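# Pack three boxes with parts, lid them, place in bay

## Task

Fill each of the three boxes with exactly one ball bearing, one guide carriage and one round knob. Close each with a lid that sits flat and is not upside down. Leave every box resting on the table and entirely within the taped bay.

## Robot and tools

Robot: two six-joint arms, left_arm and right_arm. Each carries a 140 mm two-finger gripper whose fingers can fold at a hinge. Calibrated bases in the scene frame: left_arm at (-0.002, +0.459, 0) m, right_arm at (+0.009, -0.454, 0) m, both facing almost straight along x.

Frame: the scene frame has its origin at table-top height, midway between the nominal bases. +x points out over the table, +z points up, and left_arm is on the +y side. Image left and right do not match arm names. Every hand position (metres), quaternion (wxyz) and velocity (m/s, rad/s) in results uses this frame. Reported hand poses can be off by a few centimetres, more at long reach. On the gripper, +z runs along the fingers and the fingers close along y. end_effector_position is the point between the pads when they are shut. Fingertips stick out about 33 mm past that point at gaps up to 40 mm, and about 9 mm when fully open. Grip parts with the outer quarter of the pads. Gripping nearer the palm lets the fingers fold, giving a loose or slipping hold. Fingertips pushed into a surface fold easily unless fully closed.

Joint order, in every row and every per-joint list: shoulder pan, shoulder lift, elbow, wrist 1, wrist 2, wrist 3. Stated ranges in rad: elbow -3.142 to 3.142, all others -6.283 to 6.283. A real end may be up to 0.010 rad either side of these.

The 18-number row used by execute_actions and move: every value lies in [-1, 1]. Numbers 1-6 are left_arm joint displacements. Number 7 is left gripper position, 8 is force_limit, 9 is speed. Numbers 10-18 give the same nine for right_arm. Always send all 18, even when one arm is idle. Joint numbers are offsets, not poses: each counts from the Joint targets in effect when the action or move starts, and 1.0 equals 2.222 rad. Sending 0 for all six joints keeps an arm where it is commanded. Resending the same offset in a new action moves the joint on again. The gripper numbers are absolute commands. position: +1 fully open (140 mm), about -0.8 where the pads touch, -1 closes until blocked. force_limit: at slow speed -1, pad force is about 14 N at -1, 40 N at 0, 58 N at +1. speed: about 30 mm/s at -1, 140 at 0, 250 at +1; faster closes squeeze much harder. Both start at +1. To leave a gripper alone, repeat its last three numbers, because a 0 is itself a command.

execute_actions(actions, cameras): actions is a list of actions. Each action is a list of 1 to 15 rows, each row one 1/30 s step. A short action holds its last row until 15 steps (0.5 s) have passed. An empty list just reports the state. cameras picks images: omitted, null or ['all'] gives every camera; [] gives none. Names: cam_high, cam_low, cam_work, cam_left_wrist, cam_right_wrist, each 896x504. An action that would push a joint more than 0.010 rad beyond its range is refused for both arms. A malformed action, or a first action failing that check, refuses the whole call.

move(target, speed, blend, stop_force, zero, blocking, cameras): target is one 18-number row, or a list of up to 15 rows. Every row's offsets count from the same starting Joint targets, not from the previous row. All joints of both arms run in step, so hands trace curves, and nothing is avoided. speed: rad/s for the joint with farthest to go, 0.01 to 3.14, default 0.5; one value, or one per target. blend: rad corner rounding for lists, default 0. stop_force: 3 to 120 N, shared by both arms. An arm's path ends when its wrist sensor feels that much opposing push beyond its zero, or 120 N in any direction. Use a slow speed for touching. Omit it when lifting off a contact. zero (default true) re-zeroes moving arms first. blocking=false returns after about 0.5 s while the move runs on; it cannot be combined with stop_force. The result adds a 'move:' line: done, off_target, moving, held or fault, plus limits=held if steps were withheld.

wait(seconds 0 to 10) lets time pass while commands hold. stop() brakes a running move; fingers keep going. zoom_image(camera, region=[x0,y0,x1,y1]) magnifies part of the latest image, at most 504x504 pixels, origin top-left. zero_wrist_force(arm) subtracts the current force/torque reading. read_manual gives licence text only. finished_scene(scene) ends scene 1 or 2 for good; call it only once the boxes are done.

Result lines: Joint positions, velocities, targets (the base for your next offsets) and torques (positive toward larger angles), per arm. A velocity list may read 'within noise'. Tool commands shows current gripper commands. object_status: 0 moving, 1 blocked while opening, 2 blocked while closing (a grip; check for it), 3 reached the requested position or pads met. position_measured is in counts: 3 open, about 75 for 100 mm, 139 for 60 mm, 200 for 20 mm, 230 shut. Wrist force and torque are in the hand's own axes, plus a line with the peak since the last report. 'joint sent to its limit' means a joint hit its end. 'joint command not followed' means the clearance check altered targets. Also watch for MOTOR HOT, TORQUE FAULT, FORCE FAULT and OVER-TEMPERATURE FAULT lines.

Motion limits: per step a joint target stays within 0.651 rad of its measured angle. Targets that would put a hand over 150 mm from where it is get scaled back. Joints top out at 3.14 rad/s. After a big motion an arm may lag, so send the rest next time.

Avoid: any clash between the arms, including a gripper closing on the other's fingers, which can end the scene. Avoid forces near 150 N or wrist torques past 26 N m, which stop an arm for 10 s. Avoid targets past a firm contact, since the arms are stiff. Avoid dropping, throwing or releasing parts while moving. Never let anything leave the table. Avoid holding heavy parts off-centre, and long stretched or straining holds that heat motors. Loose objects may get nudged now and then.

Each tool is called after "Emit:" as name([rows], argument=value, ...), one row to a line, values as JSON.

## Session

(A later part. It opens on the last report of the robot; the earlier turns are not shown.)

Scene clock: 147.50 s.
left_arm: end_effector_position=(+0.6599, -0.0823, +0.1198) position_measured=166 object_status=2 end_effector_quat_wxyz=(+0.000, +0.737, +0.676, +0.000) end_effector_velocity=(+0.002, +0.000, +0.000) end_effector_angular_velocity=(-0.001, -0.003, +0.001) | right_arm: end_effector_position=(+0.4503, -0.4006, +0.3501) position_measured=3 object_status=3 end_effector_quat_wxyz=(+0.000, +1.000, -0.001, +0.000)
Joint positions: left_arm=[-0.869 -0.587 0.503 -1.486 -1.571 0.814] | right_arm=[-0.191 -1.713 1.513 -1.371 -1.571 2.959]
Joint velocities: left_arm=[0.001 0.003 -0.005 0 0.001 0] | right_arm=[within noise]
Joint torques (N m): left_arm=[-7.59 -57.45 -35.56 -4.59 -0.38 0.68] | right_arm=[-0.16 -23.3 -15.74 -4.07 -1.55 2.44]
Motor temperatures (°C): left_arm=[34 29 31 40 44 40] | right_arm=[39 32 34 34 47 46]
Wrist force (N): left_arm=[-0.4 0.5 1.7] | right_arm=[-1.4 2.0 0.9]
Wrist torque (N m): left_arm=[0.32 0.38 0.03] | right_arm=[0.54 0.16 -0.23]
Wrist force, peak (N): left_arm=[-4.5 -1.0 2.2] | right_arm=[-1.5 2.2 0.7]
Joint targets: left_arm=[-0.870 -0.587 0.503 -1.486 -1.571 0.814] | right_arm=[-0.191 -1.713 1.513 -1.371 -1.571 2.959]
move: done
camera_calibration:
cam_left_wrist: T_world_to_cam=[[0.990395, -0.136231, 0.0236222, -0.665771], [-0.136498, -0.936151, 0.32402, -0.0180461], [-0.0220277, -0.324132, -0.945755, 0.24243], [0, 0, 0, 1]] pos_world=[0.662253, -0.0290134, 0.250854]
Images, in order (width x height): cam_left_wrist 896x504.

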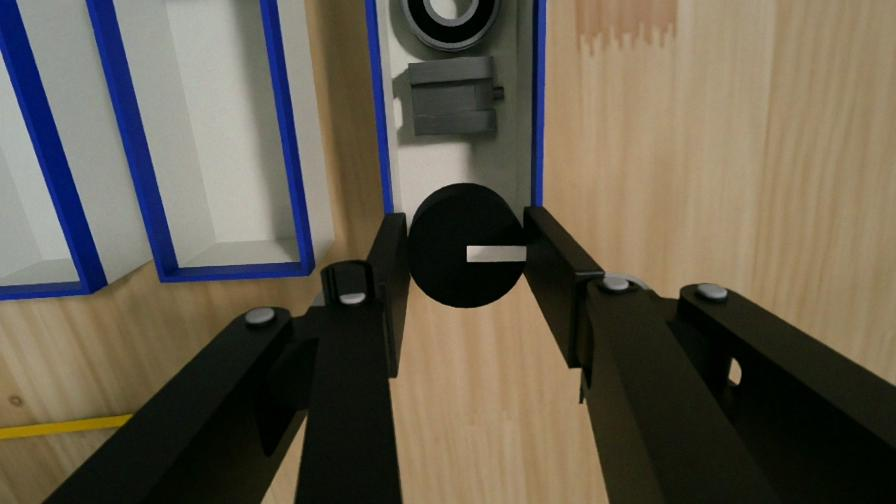

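Emit:
move([
  [0.0009,0.0006,0.0502,-0.0511,0,0.0009,-1,-0.2,-1,0,0,0,0,0,0,1,1,1],
  [0.0009,0.0058,0.0864,-0.0925,0,0.0009,-1,-0.2,-1,0,0,0,0,0,0,1,1,1],
], speed=[0.08,0.04], stop_force=5, cameras=["cam_left_wrist"])

Scene clock: 151.57 s.
left_arm: end_effector_position=(+0.6611, -0.0829, +0.1025) position_measured=166 object_status=2 end_effector_quat_wxyz=(+0.000, +0.737, +0.676, +0.000) | right_arm: end_effector_position=(+0.4503, -0.4006, +0.3501) position_measured=3 object_status=3 end_effector_quat_wxyz=(+0.000, +1.000, -0.001, +0.000)
Joint positions: left_arm=[-0.869 -0.587 0.546 -1.53 -1.571 0.815] | right_arm=[-0.191 -1.713 1.513 -1.371 -1.571 2.959]
Joint velocities: within noise
Joint torques (N m): left_arm=[-10.54 -73.66 -19.35 -5.59 -0.87 -1.78] | right_arm=[-1.72 -24.62 -15.43 -4.24 -1.25 2]
Motor temperatures (°C): left_arm=[34 29 31 40 44 40] | right_arm=[39 32 34 34 47 46]
Wrist force (N): left_arm=[-0.3 0.2 1.7] | right_arm=[-1.6 2.1 0.6]
Wrist torque (N m): left_arm=[0.25 0.36 0.03] | right_arm=[0.57 0.22 -0.23]
Wrist force, peak (N): left_arm=[1.6 0.1 -5.7] | right_arm=[-1.4 2.3 0.6]
Joint targets: left_arm=[-0.869 -0.587 0.546 -1.530 -1.571 0.815] | right_arm=[-0.191 -1.713 1.513 -1.371 -1.571 2.959]
move: contact (left_arm); path passed 0 of 2 targets; left_arm: the wrist 1 is farthest, 0.161 rad from its target
camera_calibration:
cam_left_wrist: T_world_to_cam=[[0.990385, -0.136264, 0.0238581, -0.666682], [-0.136604, -0.936115, 0.32408, -0.0127816], [-0.0218264, -0.324223, -0.945729, 0.225759], [0, 0, 0, 1]] pos_world=[0.663453, -0.0296135, 0.233555]
Images, in order (width x height): cam_left_wrist 896x504.

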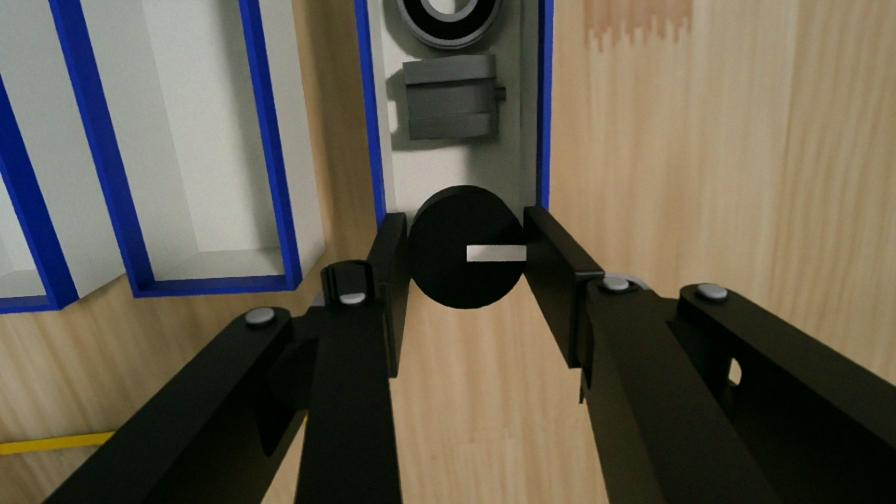

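Emit:
move(target=[0.0005,0.0058,0.0671,-0.0728,0,0,-1,-0.2,-1,0,0,0,0,0,0,1,1,1], speed=0.05, stop_force=7, cameras=["cam_left_wrist"])

Scene clock: 153.80 s.
left_arm: end_effector_position=(+0.6612, -0.0830, +0.1015) position_measured=166 object_status=2 end_effector_quat_wxyz=(+0.000, +0.737, +0.676, +0.000) | right_arm: end_effector_position=(+0.4503, -0.4006, +0.3501) position_measured=3 object_status=3 end_effector_quat_wxyz=(+0.000, +1.000, -0.001, +0.000)
Joint positions: left_arm=[-0.869 -0.587 0.549 -1.533 -1.571 0.815] | right_arm=[-0.191 -1.713 1.513 -1.371 -1.571 2.959]
Joint velocities: within noise
Joint torques (N m): left_arm=[-8.39 -74.34 -18.42 -5.61 -1.06 -1.76] | right_arm=[-1.48 -22.71 -14.43 -4.35 -1.45 2.4]
Motor temperatures (°C): left_arm=[34 29 31 40 44 40] | right_arm=[39 32 34 34 46 46]
Wrist force (N): left_arm=[-0.7 0.1 0.3] | right_arm=[-1.4 1.7 0.5]
Wrist torque (N m): left_arm=[0.26 0.38 0.03] | right_arm=[0.48 0.17 -0.23]
Wrist force, peak (N): left_arm=[1.5 0.1 -5.2] | right_arm=[-1.5 2.2 0.7]
Joint targets: left_arm=[-0.869 -0.587 0.549 -1.533 -1.571 0.815] | right_arm=[-0.191 -1.713 1.513 -1.371 -1.571 2.959]
move: contact (left_arm); left_arm: the wrist 1 is farthest, 0.159 rad from its target
camera_calibration:
cam_left_wrist: T_world_to_cam=[[0.990376, -0.136285, 0.0241215, -0.666823], [-0.136703, -0.936008, 0.324347, -0.0124987], [-0.0216258, -0.324523, -0.945631, 0.224525], [0, 0, 0, 1]] pos_world=[0.663553, -0.0297134, 0.232457]
Images, in order (width x height): cam_left_wrist 896x504.

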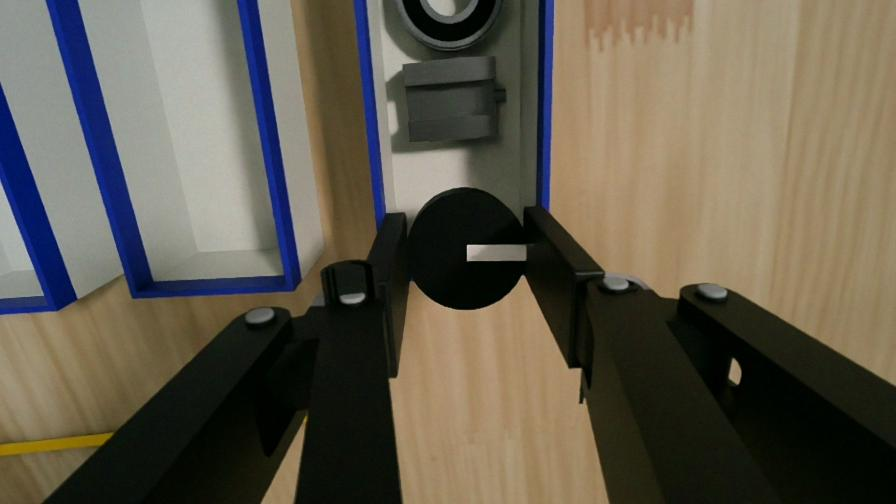

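Emit:
move(target=[0.0024,-0.0054,-0.0051,0.0105,0,0.0024,-1,-0.2,-1,0,0,0,0,0,0,1,1,1], speed=0.1, cameras=["cam_left_wrist","cam_work"])

Emit:
move(target=[0,0.0052,0.0823,-0.0874,0,0,-1,-0.2,-1,0,0,0,0,0,0,1,1,1], speed=0.06, stop_force=5, cameras=["cam_left_wrist"])

Scene clock: 156.47 s.
left_arm: end_effector_position=(+0.6619, -0.0769, +0.1151) position_measured=166 object_status=2 end_effector_quat_wxyz=(+0.000, +0.737, +0.676, +0.000) | right_arm: end_effector_position=(+0.4503, -0.4006, +0.3501) position_measured=3 object_status=3 end_effector_quat_wxyz=(+0.000, +1.000, -0.001, +0.000)
Joint positions: left_arm=[-0.863 -0.599 0.538 -1.509 -1.571 0.82] | right_arm=[-0.191 -1.713 1.513 -1.371 -1.571 2.959]
Joint velocities: within noise
Joint torques (N m): left_arm=[0.05 -57.13 -19.88 -6 1.97 0.92] | right_arm=[-1.6 -23.19 -14.32 -4.18 -1.41 2.13]
Motor temperatures (°C): left_arm=[34 29 31 40 44 40] | right_arm=[39 32 34 34 46 46]
Wrist force (N): left_arm=[-0.3 0.4 1.8] | right_arm=[-1.3 2.0 0.7]
Wrist torque (N m): left_arm=[0.31 0.38 0.03] | right_arm=[0.54 0.15 -0.23]
Wrist force, peak (N): left_arm=[-0.8 0.3 2.3] | right_arm=[-1.6 2.1 0.7]
Joint targets: left_arm=[-0.864 -0.599 0.538 -1.510 -1.571 0.820] | right_arm=[-0.191 -1.713 1.513 -1.371 -1.571 2.959]
move: done
camera_calibration:
cam_left_wrist: T_world_to_cam=[[0.990376, -0.136285, 0.0241215, -0.666917], [-0.136703, -0.936008, 0.324347, -0.0111506], [-0.0216258, -0.324523, -0.945631, 0.239473], [0, 0, 0, 1]] pos_world=[0.664153, -0.0236134, 0.246157]
Images, in order (width x height): cam_work 896x504, cam_left_wrist 896x504.

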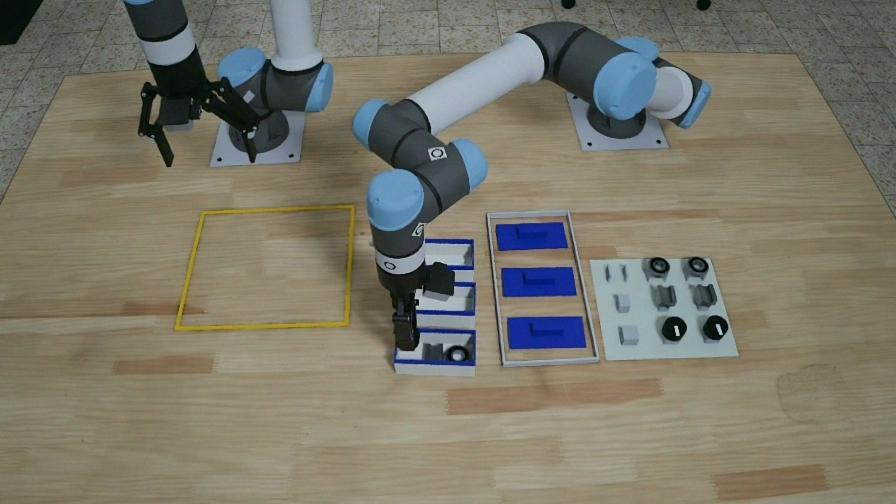

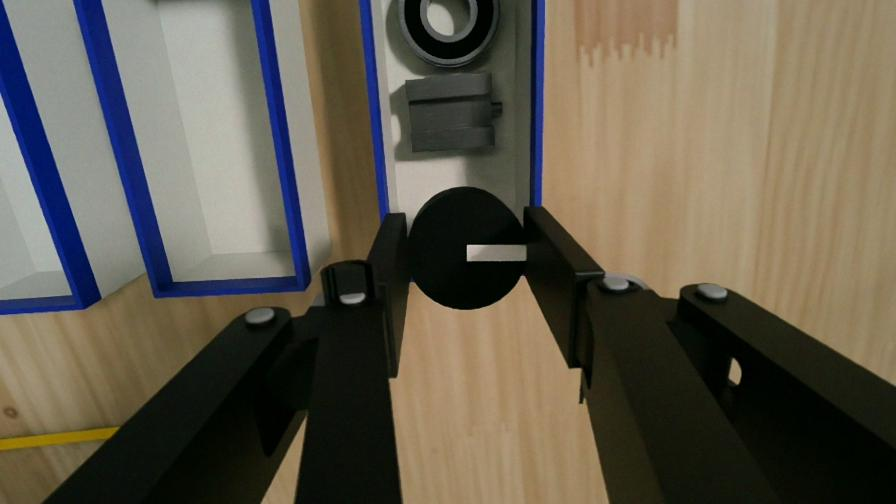

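Scene clock: 159.90 s.
left_arm: end_effector_position=(+0.6629, -0.0781, +0.0584) position_measured=166 object_status=2 end_effector_quat_wxyz=(+0.000, +0.737, +0.676, +0.000) | right_arm: end_effector_position=(+0.4503, -0.4006, +0.3501) position_measured=3 object_status=3 end_effector_quat_wxyz=(+0.000, +1.000, -0.001, +0.000)
Joint positions: left_arm=[-0.864 -0.591 0.666 -1.646 -1.571 0.82] | right_arm=[-0.191 -1.713 1.513 -1.371 -1.571 2.959]
Joint velocities: within noise
Joint torques (N m): left_arm=[-8.94 -72.66 -18.17 -5.56 1.32 -1.99] | right_arm=[-1.93 -23.17 -12.19 -3.97 -1.27 2.1]
Motor temperatures (°C): left_arm=[34 29 31 40 44 40] | right_arm=[39 32 34 34 46 46]
Wrist force (N): left_arm=[0.3 0.1 -1.0] | right_arm=[-1.2 2.0 0.6]
Wrist torque (N m): left_arm=[0.23 0.38 0.00] | right_arm=[0.53 0.13 -0.23]
Wrist force, peak (N): left_arm=[-2.2 0.5 -7.6] | right_arm=[-1.5 2.2 0.6]
Joint targets: left_arm=[-0.864 -0.591 0.666 -1.646 -1.571 0.820] | right_arm=[-0.191 -1.713 1.513 -1.371 -1.571 2.959]
move: contact (left_arm); left_arm: the wrist 1 is farthest, 0.058 rad from its target
camera_calibration:
cam_left_wrist: T_world_to_cam=[[0.990388, -0.13622, 0.023979, -0.666683], [-0.136597, -0.936049, 0.324275, 0.00619603], [-0.0217271, -0.324433, -0.945659, 0.185562], [0, 0, 0, 1]] pos_world=[0.665153, -0.0248131, 0.189456]
Images, in order (width x height): cam_left_wrist 896x504.

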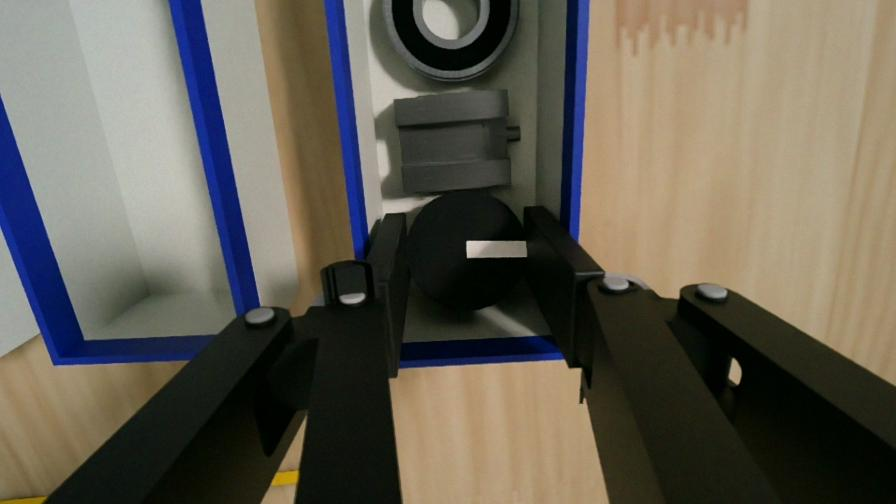

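Emit:
move([
  [0,0,0,0,0,0,-0.245,-0.2,-1,0,0,0,0,0,0,1,1,1],
  [0,-0.0036,-0.0577,0.0614,0,0,-0.245,-0.2,-1,0,0,0,0,0,0,1,1,1],
], speed=0.12, cameras=["cam_left_wrist"])

Scene clock: 163.90 s.
left_arm: end_effector_position=(+0.6618, -0.0770, +0.1147) position_measured=160 object_status=3 end_effector_quat_wxyz=(+0.000, +0.737, +0.676, +0.000) | right_arm: end_effector_position=(+0.4503, -0.4006, +0.3501) position_measured=3 object_status=3 end_effector_quat_wxyz=(+0.000, +1.000, -0.001, +0.000)
Joint positions: left_arm=[-0.864 -0.599 0.538 -1.51 -1.571 0.82] | right_arm=[-0.191 -1.713 1.513 -1.371 -1.571 2.959]
Joint velocities: within noise
Joint torques (N m): left_arm=[-8.61 -62.97 -18.6 -5.92 1.66 -1.94] | right_arm=[-0.73 -22.24 -12.33 -4.3 -1.55 2.14]
Motor temperatures (°C): left_arm=[34 29 31 40 44 40] | right_arm=[39 32 34 34 46 46]
Wrist force (N): left_arm=[-0.5 0.3 1.3] | right_arm=[-1.2 1.9 0.6]
Wrist torque (N m): left_arm=[0.27 0.40 0.03] | right_arm=[0.53 0.14 -0.23]
Wrist force, peak (N): left_arm=[-0.4 0.1 2.2] | right_arm=[-1.7 2.2 0.6]
Joint targets: left_arm=[-0.864 -0.599 0.538 -1.510 -1.571 0.820] | right_arm=[-0.191 -1.713 1.513 -1.371 -1.571 2.959]
move: done
camera_calibration:
cam_left_wrist: T_world_to_cam=[[0.990386, -0.13626, 0.023871, -0.666851], [-0.136602, -0.936085, 0.324168, -0.0110452], [-0.0218258, -0.324312, -0.945698, 0.239248], [0, 0, 0, 1]] pos_world=[0.664153, -0.0236134, 0.245755]
Images, in order (width x height): cam_left_wrist 896x504.

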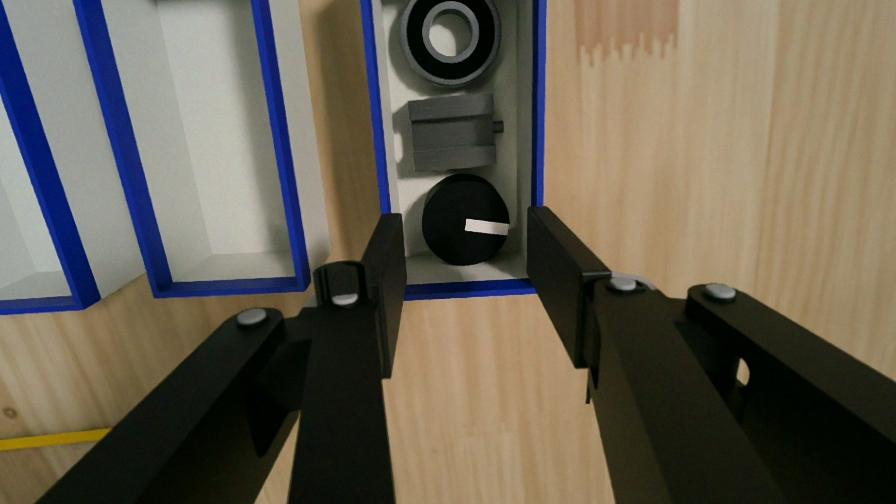

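Emit:
move(target=[0.1029,-0.2285,0.3739,-0.1454,0.0001,0.087,-0.166,-0.2,-0.5,0,0,0,0,0,0,1,1,1], speed=0.6, cameras=["cam_left_wrist","cam_work"])

Emit:
zoom_image(camera="cam_left_wrist", region=[230, 80, 700, 480])

Scene clock: 166.97 s.
left_arm: end_effector_position=(+0.6237, +0.1864, +0.1295) position_measured=150 object_status=3 end_effector_quat_wxyz=(+0.000, +0.725, +0.689, +0.000) | right_arm: end_effector_position=(+0.4503, -0.4006, +0.3501) position_measured=3 object_status=3 end_effector_quat_wxyz=(+0.000, +1.000, -0.001, +0.000)
Joint positions: left_arm=[-0.635 -1.106 1.369 -1.833 -1.57 1.014] | right_arm=[-0.191 -1.713 1.513 -1.371 -1.571 2.959]
Joint velocities: within noise
Joint torques (N m): left_arm=[-6.41 -54.17 -17.32 -1.42 1.24 -1.93] | right_arm=[-2.36 -23.79 -12.33 -4.43 -1.52 2.24]
Motor temperatures (°C): left_arm=[34 29 31 40 44 40] | right_arm=[39 32 34 34 46 46]
Wrist force (N): left_arm=[-0.1 0.3 1.2] | right_arm=[-1.2 2.0 0.5]
Wrist torque (N m): left_arm=[0.27 0.27 -0.02] | right_arm=[0.53 0.13 -0.23]
Wrist force, peak (N): left_arm=[-2.7 0.1 1.9] | right_arm=[-1.5 2.3 0.5]
Joint targets: left_arm=[-0.635 -1.106 1.369 -1.833 -1.570 1.014] | right_arm=[-0.191 -1.713 1.513 -1.371 -1.571 2.959]
move: done
camera_calibration:
cam_left_wrist: T_world_to_cam=[[0.994581, -0.101166, 0.0239454, -0.602689], [-0.103456, -0.940426, 0.323875, 0.205598], [-0.0102464, -0.324597, -0.945797, 0.330633], [0, 0, 0, 1]] pos_world=[0.624081, 0.239701, 0.260555]
Images, in order (width x height): cam_work 896x504, cam_left_wrist 896x504.

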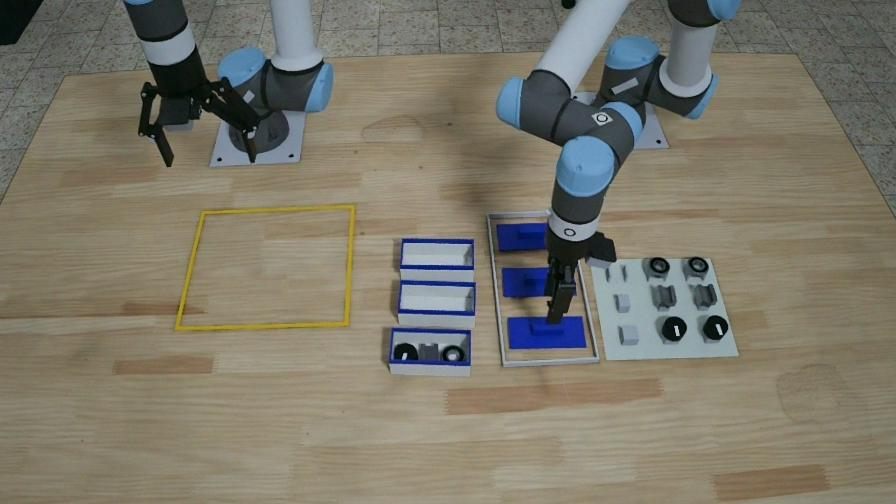

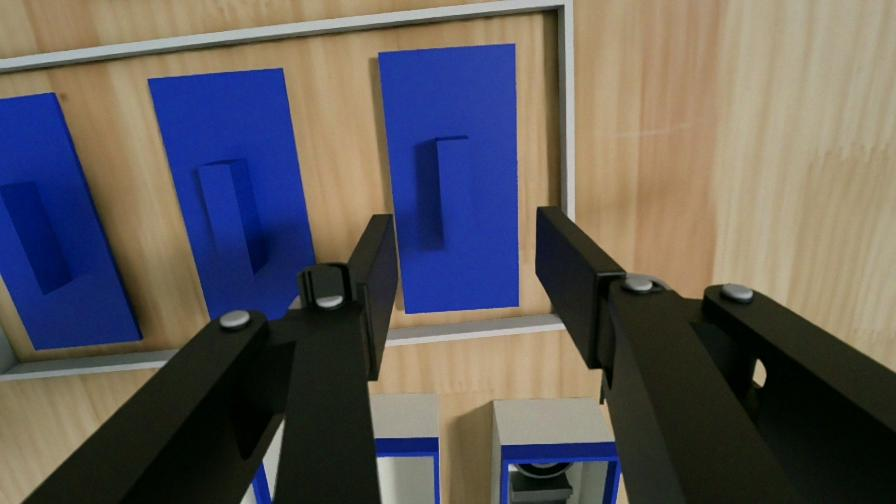

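Scaled by 1.072 from the camera's 896x504 image, which has a finer 1280x720 frame.

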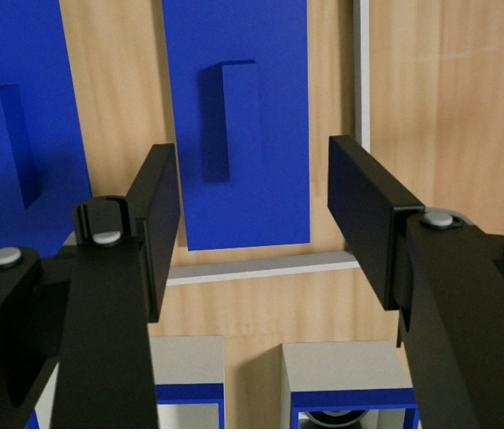

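Emit:
move(target=[-0.0006,0.0301,0.0567,-0.0872,0,0,-0.166,-0.2,-0.5,0,0,0,0,0,0,1,1,1], speed=0.1, stop_force=5, cameras=["cam_left_wrist"])

Emit:
zoom_image(camera="cam_left_wrist", region=[300, 80, 640, 380])

Scene clock: 172.57 s.
left_arm: end_effector_position=(+0.6221, +0.1863, +0.0453) position_measured=150 object_status=3 end_effector_quat_wxyz=(+0.000, +0.725, +0.689, +0.000) | right_arm: end_effector_position=(+0.4503, -0.4006, +0.3501) position_measured=3 object_status=3 end_effector_quat_wxyz=(+0.000, +1.000, -0.001, +0.000)
Joint positions: left_arm=[-0.636 -1.04 1.495 -2.027 -1.57 1.014] | right_arm=[-0.191 -1.713 1.513 -1.371 -1.571 2.959]
Joint velocities: within noise
Joint torques (N m): left_arm=[-7.86 -56.41 -31.62 -0.49 -2.18 -1.96] | right_arm=[-3.65 -22.43 -13.64 -4.03 -1.38 2.02]
Motor temperatures (°C): left_arm=[34 29 31 40 44 40] | right_arm=[39 32 34 34 46 46]
Wrist force (N): left_arm=[0.1 0.6 1.5] | right_arm=[-1.5 2.0 0.6]
Wrist torque (N m): left_arm=[0.32 0.25 -0.02] | right_arm=[0.53 0.19 -0.23]
Wrist force, peak (N): left_arm=[0.2 0.5 2.3] | right_arm=[-1.5 2.2 0.5]
Joint targets: left_arm=[-0.636 -1.040 1.495 -2.027 -1.570 1.014] | right_arm=[-0.191 -1.713 1.513 -1.371 -1.571 2.959]
move: done
camera_calibration:
cam_left_wrist: T_world_to_cam=[[0.994427, -0.102501, 0.024685, -0.598895], [-0.104953, -0.940107, 0.32432, 0.233482], [-0.0100368, -0.325103, -0.945625, 0.250944], [0, 0, 0, 1]] pos_world=[0.62258, 0.239693, 0.17636]
Images, in order (width x height): cam_left_wrist 896x504.

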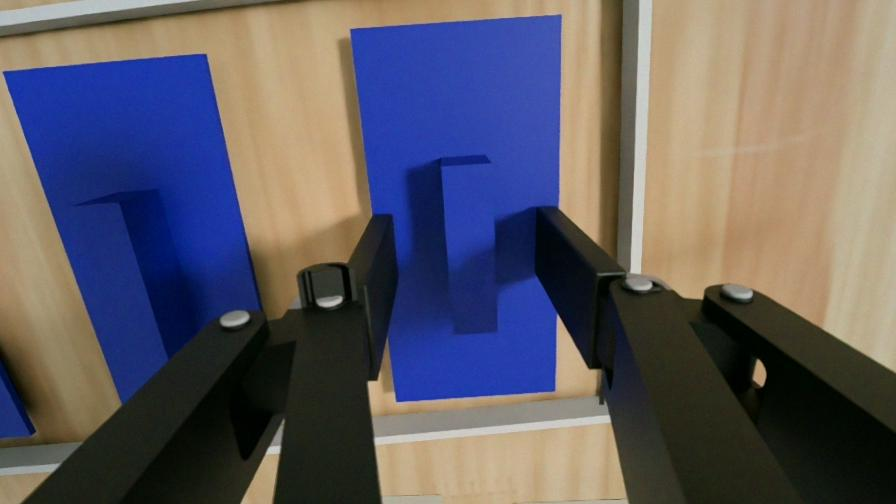

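Scaled by 1.482 from the camera's 896x504 image, which has a finer 1280x720 frame.

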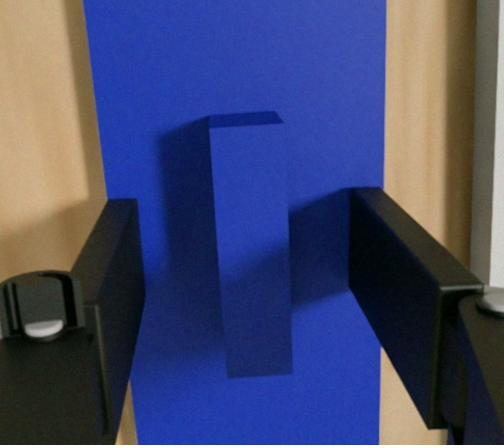

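Emit:
move([
  [0.0006,0.0024,-0.0032,0.0014,0,0,-0.166,-0.2,-0.5,0,0,0,0,0,0,1,1,1],
  [0.0006,0.0024,-0.0032,0.0014,0,0,-1,-0.1,-1,0,0,0,0,0,0,1,1,1],
], speed=0.1, cameras=[])

Emit:
wait(seconds=0.5, cameras=["cam_left_wrist"])

Scene clock: 176.03 s.
left_arm: end_effector_position=(+0.6240, +0.1861, +0.0447) position_measured=207 object_status=0 end_effector_quat_wxyz=(+0.000, +0.725, +0.689, +0.000) | right_arm: end_effector_position=(+0.4503, -0.4006, +0.3501) position_measured=3 object_status=3 end_effector_quat_wxyz=(+0.000, +1.000, -0.001, +0.000)
Joint positions: left_arm=[-0.635 -1.034 1.488 -2.024 -1.57 1.014] | right_arm=[-0.191 -1.713 1.513 -1.371 -1.571 2.959]
Joint velocities: within noise
Joint torques (N m): left_arm=[5.12 -37.58 -17.83 -2.89 -1.39 -1.92] | right_arm=[-3.89 -22.33 -13.59 -4.06 -1.25 2.2]
Motor temperatures (°C): left_arm=[34 29 31 40 44 40] | right_arm=[39 32 34 34 46 46]
Wrist force (N): left_arm=[0.9 -2.7 -17.3] | right_arm=[-1.2 1.9 0.7]
Wrist torque (N m): left_arm=[0.09 0.18 -0.01] | right_arm=[0.51 0.12 -0.23]
Wrist force, peak (N): left_arm=[0.8 -2.8 -17.9] | right_arm=[-1.6 2.2 0.6]
Joint targets: left_arm=[-0.635 -1.034 1.488 -2.024 -1.570 1.014] | right_arm=[-0.191 -1.713 1.513 -1.371 -1.571 2.959]
move: done
No camera images: "cameras" was empty.

Scene clock: 176.53 s.
left_arm: end_effector_position=(+0.6240, +0.1861, +0.0447) position_measured=207 object_status=2 end_effector_quat_wxyz=(+0.000, +0.725, +0.689, +0.000) | right_arm: end_effector_position=(+0.4503, -0.4006, +0.3501) position_measured=3 object_status=3 end_effector_quat_wxyz=(+0.000, +1.000, -0.001, +0.000)
Joint positions: left_arm=[-0.635 -1.034 1.488 -2.024 -1.57 1.014] | right_arm=[-0.191 -1.713 1.513 -1.371 -1.571 2.959]
Joint velocities: within noise
Joint torques (N m): left_arm=[4.19 -26.99 -19.03 -1.12 -0.61 -2.01] | right_arm=[-3.12 -23.89 -12.25 -3.98 -1.4 1.96]
Motor temperatures (°C): left_arm=[34 29 31 40 44 40] | right_arm=[39 32 34 34 46 46]
Wrist force (N): left_arm=[0.7 -3.0 -17.5] | right_arm=[-1.2 2.0 0.6]
Wrist torque (N m): left_arm=[0.02 0.23 -0.01] | right_arm=[0.53 0.13 -0.23]
Wrist force, peak (N): left_arm=[0.7 -3.0 -17.5] | right_arm=[-1.5 2.3 0.6]
Joint targets: left_arm=[-0.635 -1.034 1.488 -2.024 -1.570 1.014] | right_arm=[-0.191 -1.713 1.513 -1.371 -1.571 2.959]
Tool commands: left_gripper/position=-1.0 left_gripper/force_limit=-0.1 left_gripper/speed=-1.0 right_gripper/position=+1.0 right_gripper/force_limit=+1.0 right_gripper/speed=+1.0
wait: 0.50 s; at rest by 0.17 s
camera_calibration:
cam_left_wrist: T_world_to_cam=[[0.994588, -0.101177, 0.0236223, -0.601032], [-0.103361, -0.940456, 0.323818, 0.232781], [-0.0105473, -0.324507, -0.945824, 0.250506], [0, 0, 0, 1]] pos_world=[0.624482, 0.239401, 0.175754]
Images, in order (width x height): cam_left_wrist 896x504.

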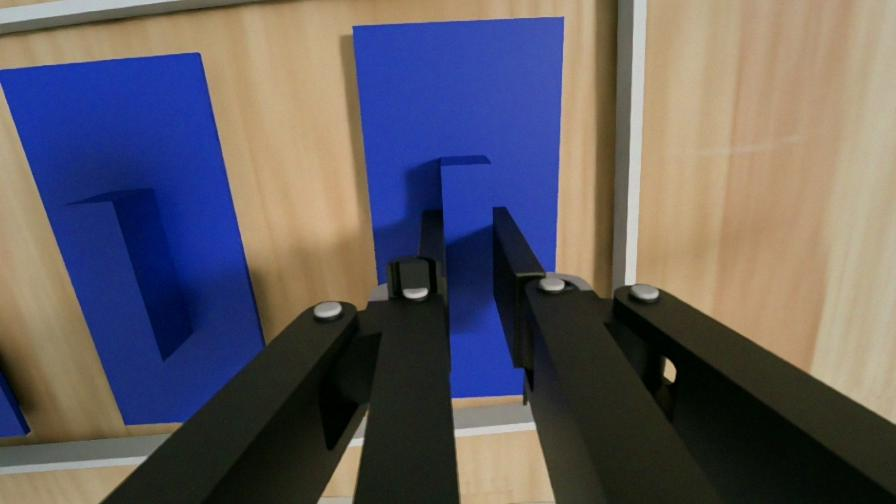

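Emit:
move(target=[0,-0.0301,-0.0567,0.0872,0,0,-1,-0.1,-1,0,0,0,0,0,0,1,1,1], speed=0.15)

Emit:
zoom_image(camera="cam_work", region=[370, 210, 620, 400])

Emit:
zoom_image(camera="cam_low", region=[360, 150, 560, 290])

Scene clock: 180.57 s.
left_arm: end_effector_position=(+0.6251, +0.1854, +0.1291) position_measured=207 object_status=2 end_effector_quat_wxyz=(-0.001, +0.725, +0.689, +0.000) | right_arm: end_effector_position=(+0.4503, -0.4006, +0.3501) position_measured=3 object_status=3 end_effector_quat_wxyz=(+0.000, +1.000, -0.001, +0.000)
Joint positions: left_arm=[-0.635 -1.101 1.362 -1.83 -1.57 1.014] | right_arm=[-0.191 -1.713 1.513 -1.371 -1.571 2.959]
Joint velocities: within noise
Joint torques (N m): left_arm=[-6.49 -38.93 -18 -5.78 -1.39 -1.87] | right_arm=[-3.9 -22.35 -13.04 -4.14 -1.29 2.12]
Motor temperatures (°C): left_arm=[34 29 31 40 44 40] | right_arm=[39 32 34 34 46 46]
Wrist force (N): left_arm=[-0.2 0.4 1.9] | right_arm=[-1.3 2.1 0.7]
Wrist torque (N m): left_arm=[0.31 0.31 -0.02] | right_arm=[0.56 0.14 -0.23]
Wrist force, peak (N): left_arm=[0.9 -3.4 -19.4] | right_arm=[-1.5 2.2 0.8]
Joint targets: left_arm=[-0.635 -1.101 1.362 -1.830 -1.570 1.014] | right_arm=[-0.191 -1.713 1.513 -1.371 -1.571 2.959]
move: done
camera_calibration:
cam_left_wrist: T_world_to_cam=[[0.994601, -0.101231, 0.0228446, -0.603996], [-0.103165, -0.940627, 0.323386, 0.204811], [-0.0112483, -0.323996, -0.945991, 0.330535], [0, 0, 0, 1]] pos_world=[0.625582, 0.2386, 0.260249]
cam_right_wrist: T_world_to_cam=[[0.0315134, -0.999384, -0.0154127, -0.39756], [-0.938481, -0.0348914, 0.343562, 0.289095], [-0.343889, 0.00363774, -0.939003, 0.631048], [0, 0, 0, 1]] pos_world=[0.500849, -0.389524, 0.487107]

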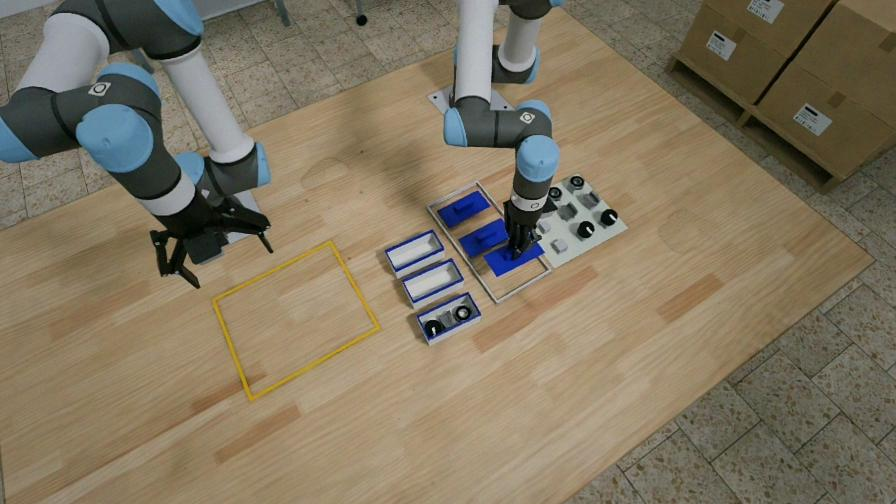

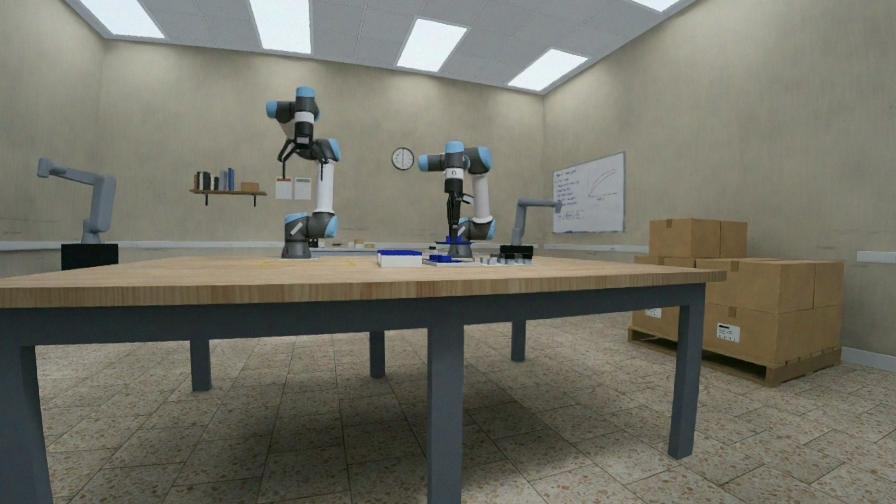

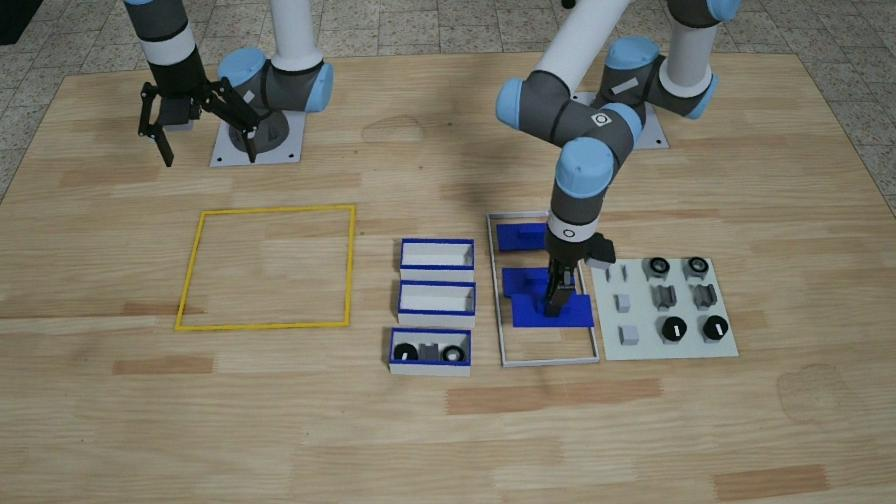

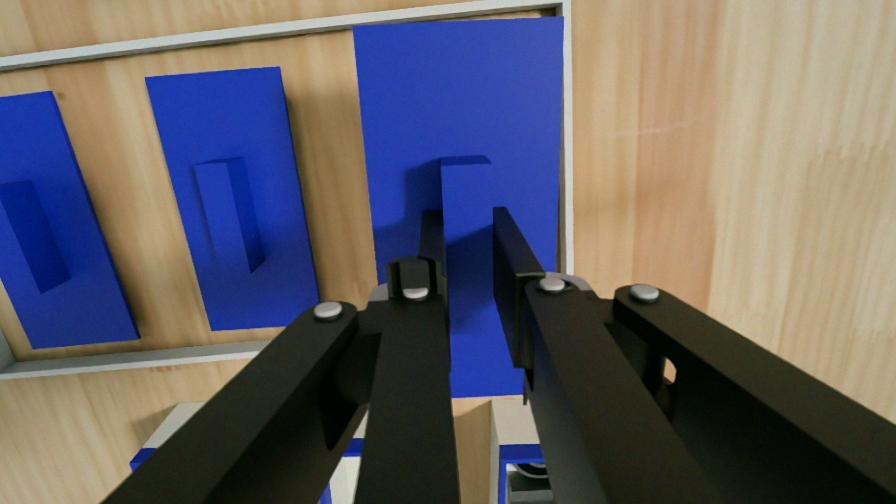

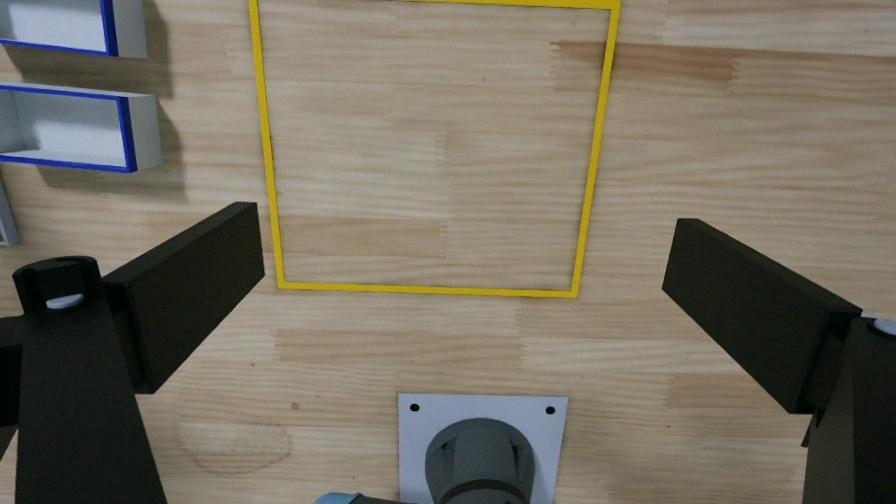

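Scaled by 2.016 from the camera's 896x504 image, which has a finer 1280x720 frame.

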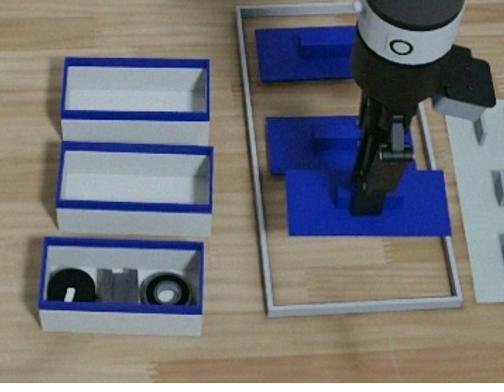

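Scaled by 2.520 from the camera's 896x504 image, which has a finer 1280x720 frame.

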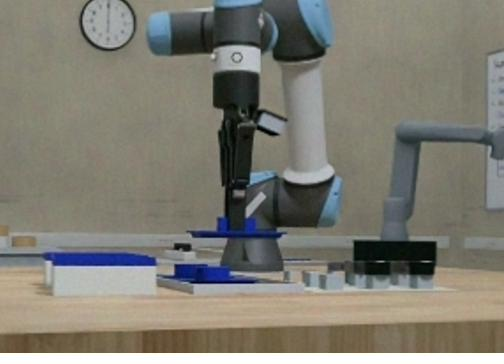

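Emit:
zoom_image(camera="cam_low", region=[425, 230, 485, 250])

Scaled by 8.400 from the camera's 896x504 image, which has a finer 1280x720 frame.

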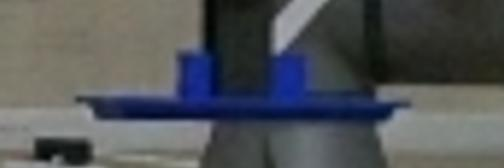

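Emit:
move(target=[-0.0896,0.196,-0.3149,0.118,0,-0.0748,-1,-0.1,-1,0,0,0,0,0,0,1,1,1], speed=0.5, cameras=["cam_left_wrist","cam_work","cam_low"])

Emit:
zoom_image(camera="cam_left_wrist", region=[320, 0, 620, 300])

Emit:
zoom_image(camera="cam_low", region=[370, 230, 450, 275])

Emit:
zoom_image(camera="cam_work", region=[370, 270, 500, 390])

Scene clock: 186.03 s.
left_arm: end_effector_position=(+0.6664, -0.0456, +0.1152) position_measured=207 object_status=2 end_effector_quat_wxyz=(+0.000, +0.736, +0.677, +0.000) | right_arm: end_effector_position=(+0.4503, -0.4006, +0.3501) position_measured=3 object_status=3 end_effector_quat_wxyz=(+0.000, +1.000, -0.001, +0.000)
Joint positions: left_arm=[-0.834 -0.666 0.662 -1.568 -1.57 0.847] | right_arm=[-0.191 -1.713 1.513 -1.371 -1.571 2.959]
Joint velocities: within noise
Joint torques (N m): left_arm=[5.63 -57.4 -35.04 -5.15 -1.24 2.38] | right_arm=[-3.1 -22.52 -14.21 -4.24 -1.59 2.1]
Motor temperatures (°C): left_arm=[34 29 31 40 44 40] | right_arm=[39 32 34 34 46 46]
Wrist force (N): left_arm=[-0.4 0.7 2.3] | right_arm=[-1.3 2.0 0.8]
Wrist torque (N m): left_arm=[0.33 0.36 0.01] | right_arm=[0.54 0.16 -0.23]
Wrist force, peak (N): left_arm=[-2.5 0.3 2.4] | right_arm=[-1.6 2.1 0.7]
Joint targets: left_arm=[-0.834 -0.666 0.662 -1.568 -1.570 0.847] | right_arm=[-0.191 -1.713 1.513 -1.371 -1.571 2.959]
move: done
camera_calibration:
cam_left_wrist: T_world_to_cam=[[0.990701, -0.133851, 0.0244166, -0.667317], [-0.134501, -0.936355, 0.324267, 0.0173113], [-0.0205409, -0.324535, -0.94565, 0.249012], [0, 0, 0, 1]] pos_world=[0.668555, 0.00770144, 0.246158]
Images, in order (width x height): cam_low 896x504, cam_work 896x504, cam_left_wrist 896x504.

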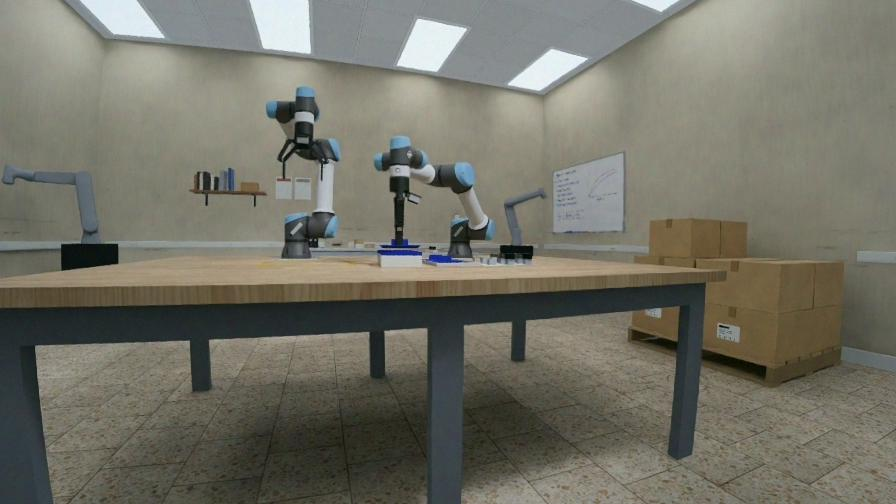

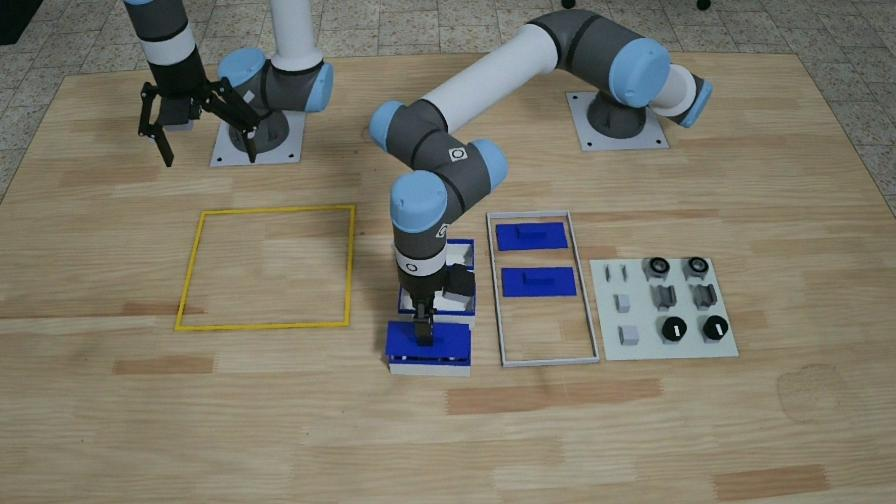

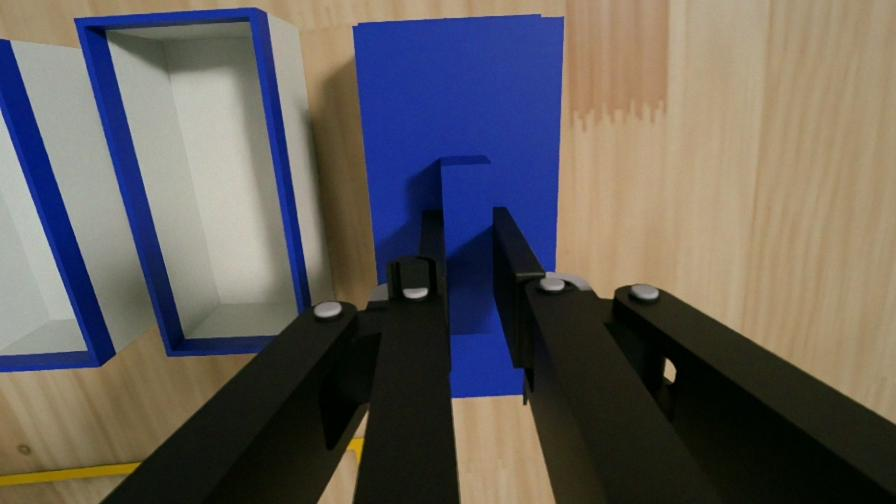

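Scaled by 1.680 from the camera's 896x504 image, which has a finer 1280x720 frame.

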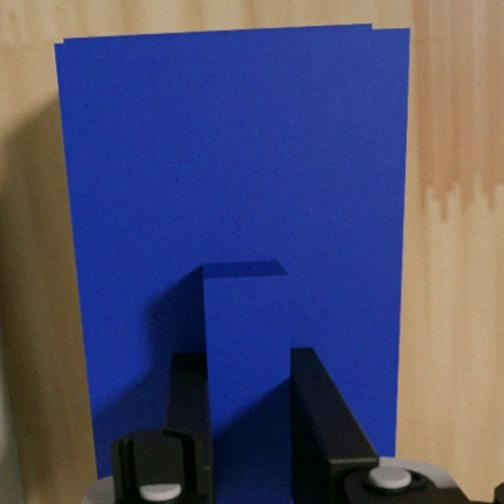

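Scaled by 6.300 from the camera's 896x504 image, which has a finer 1280x720 frame.

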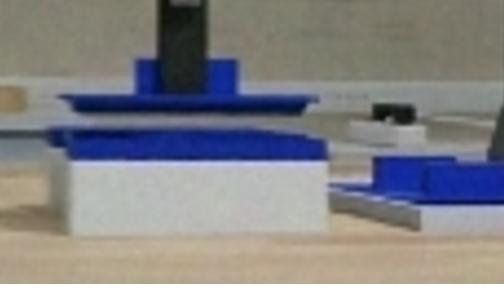

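Scaled by 3.877 from the camera's 896x504 image, which has a finer 1280x720 frame.

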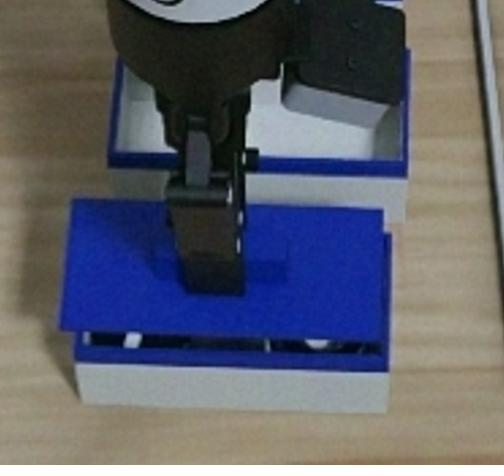

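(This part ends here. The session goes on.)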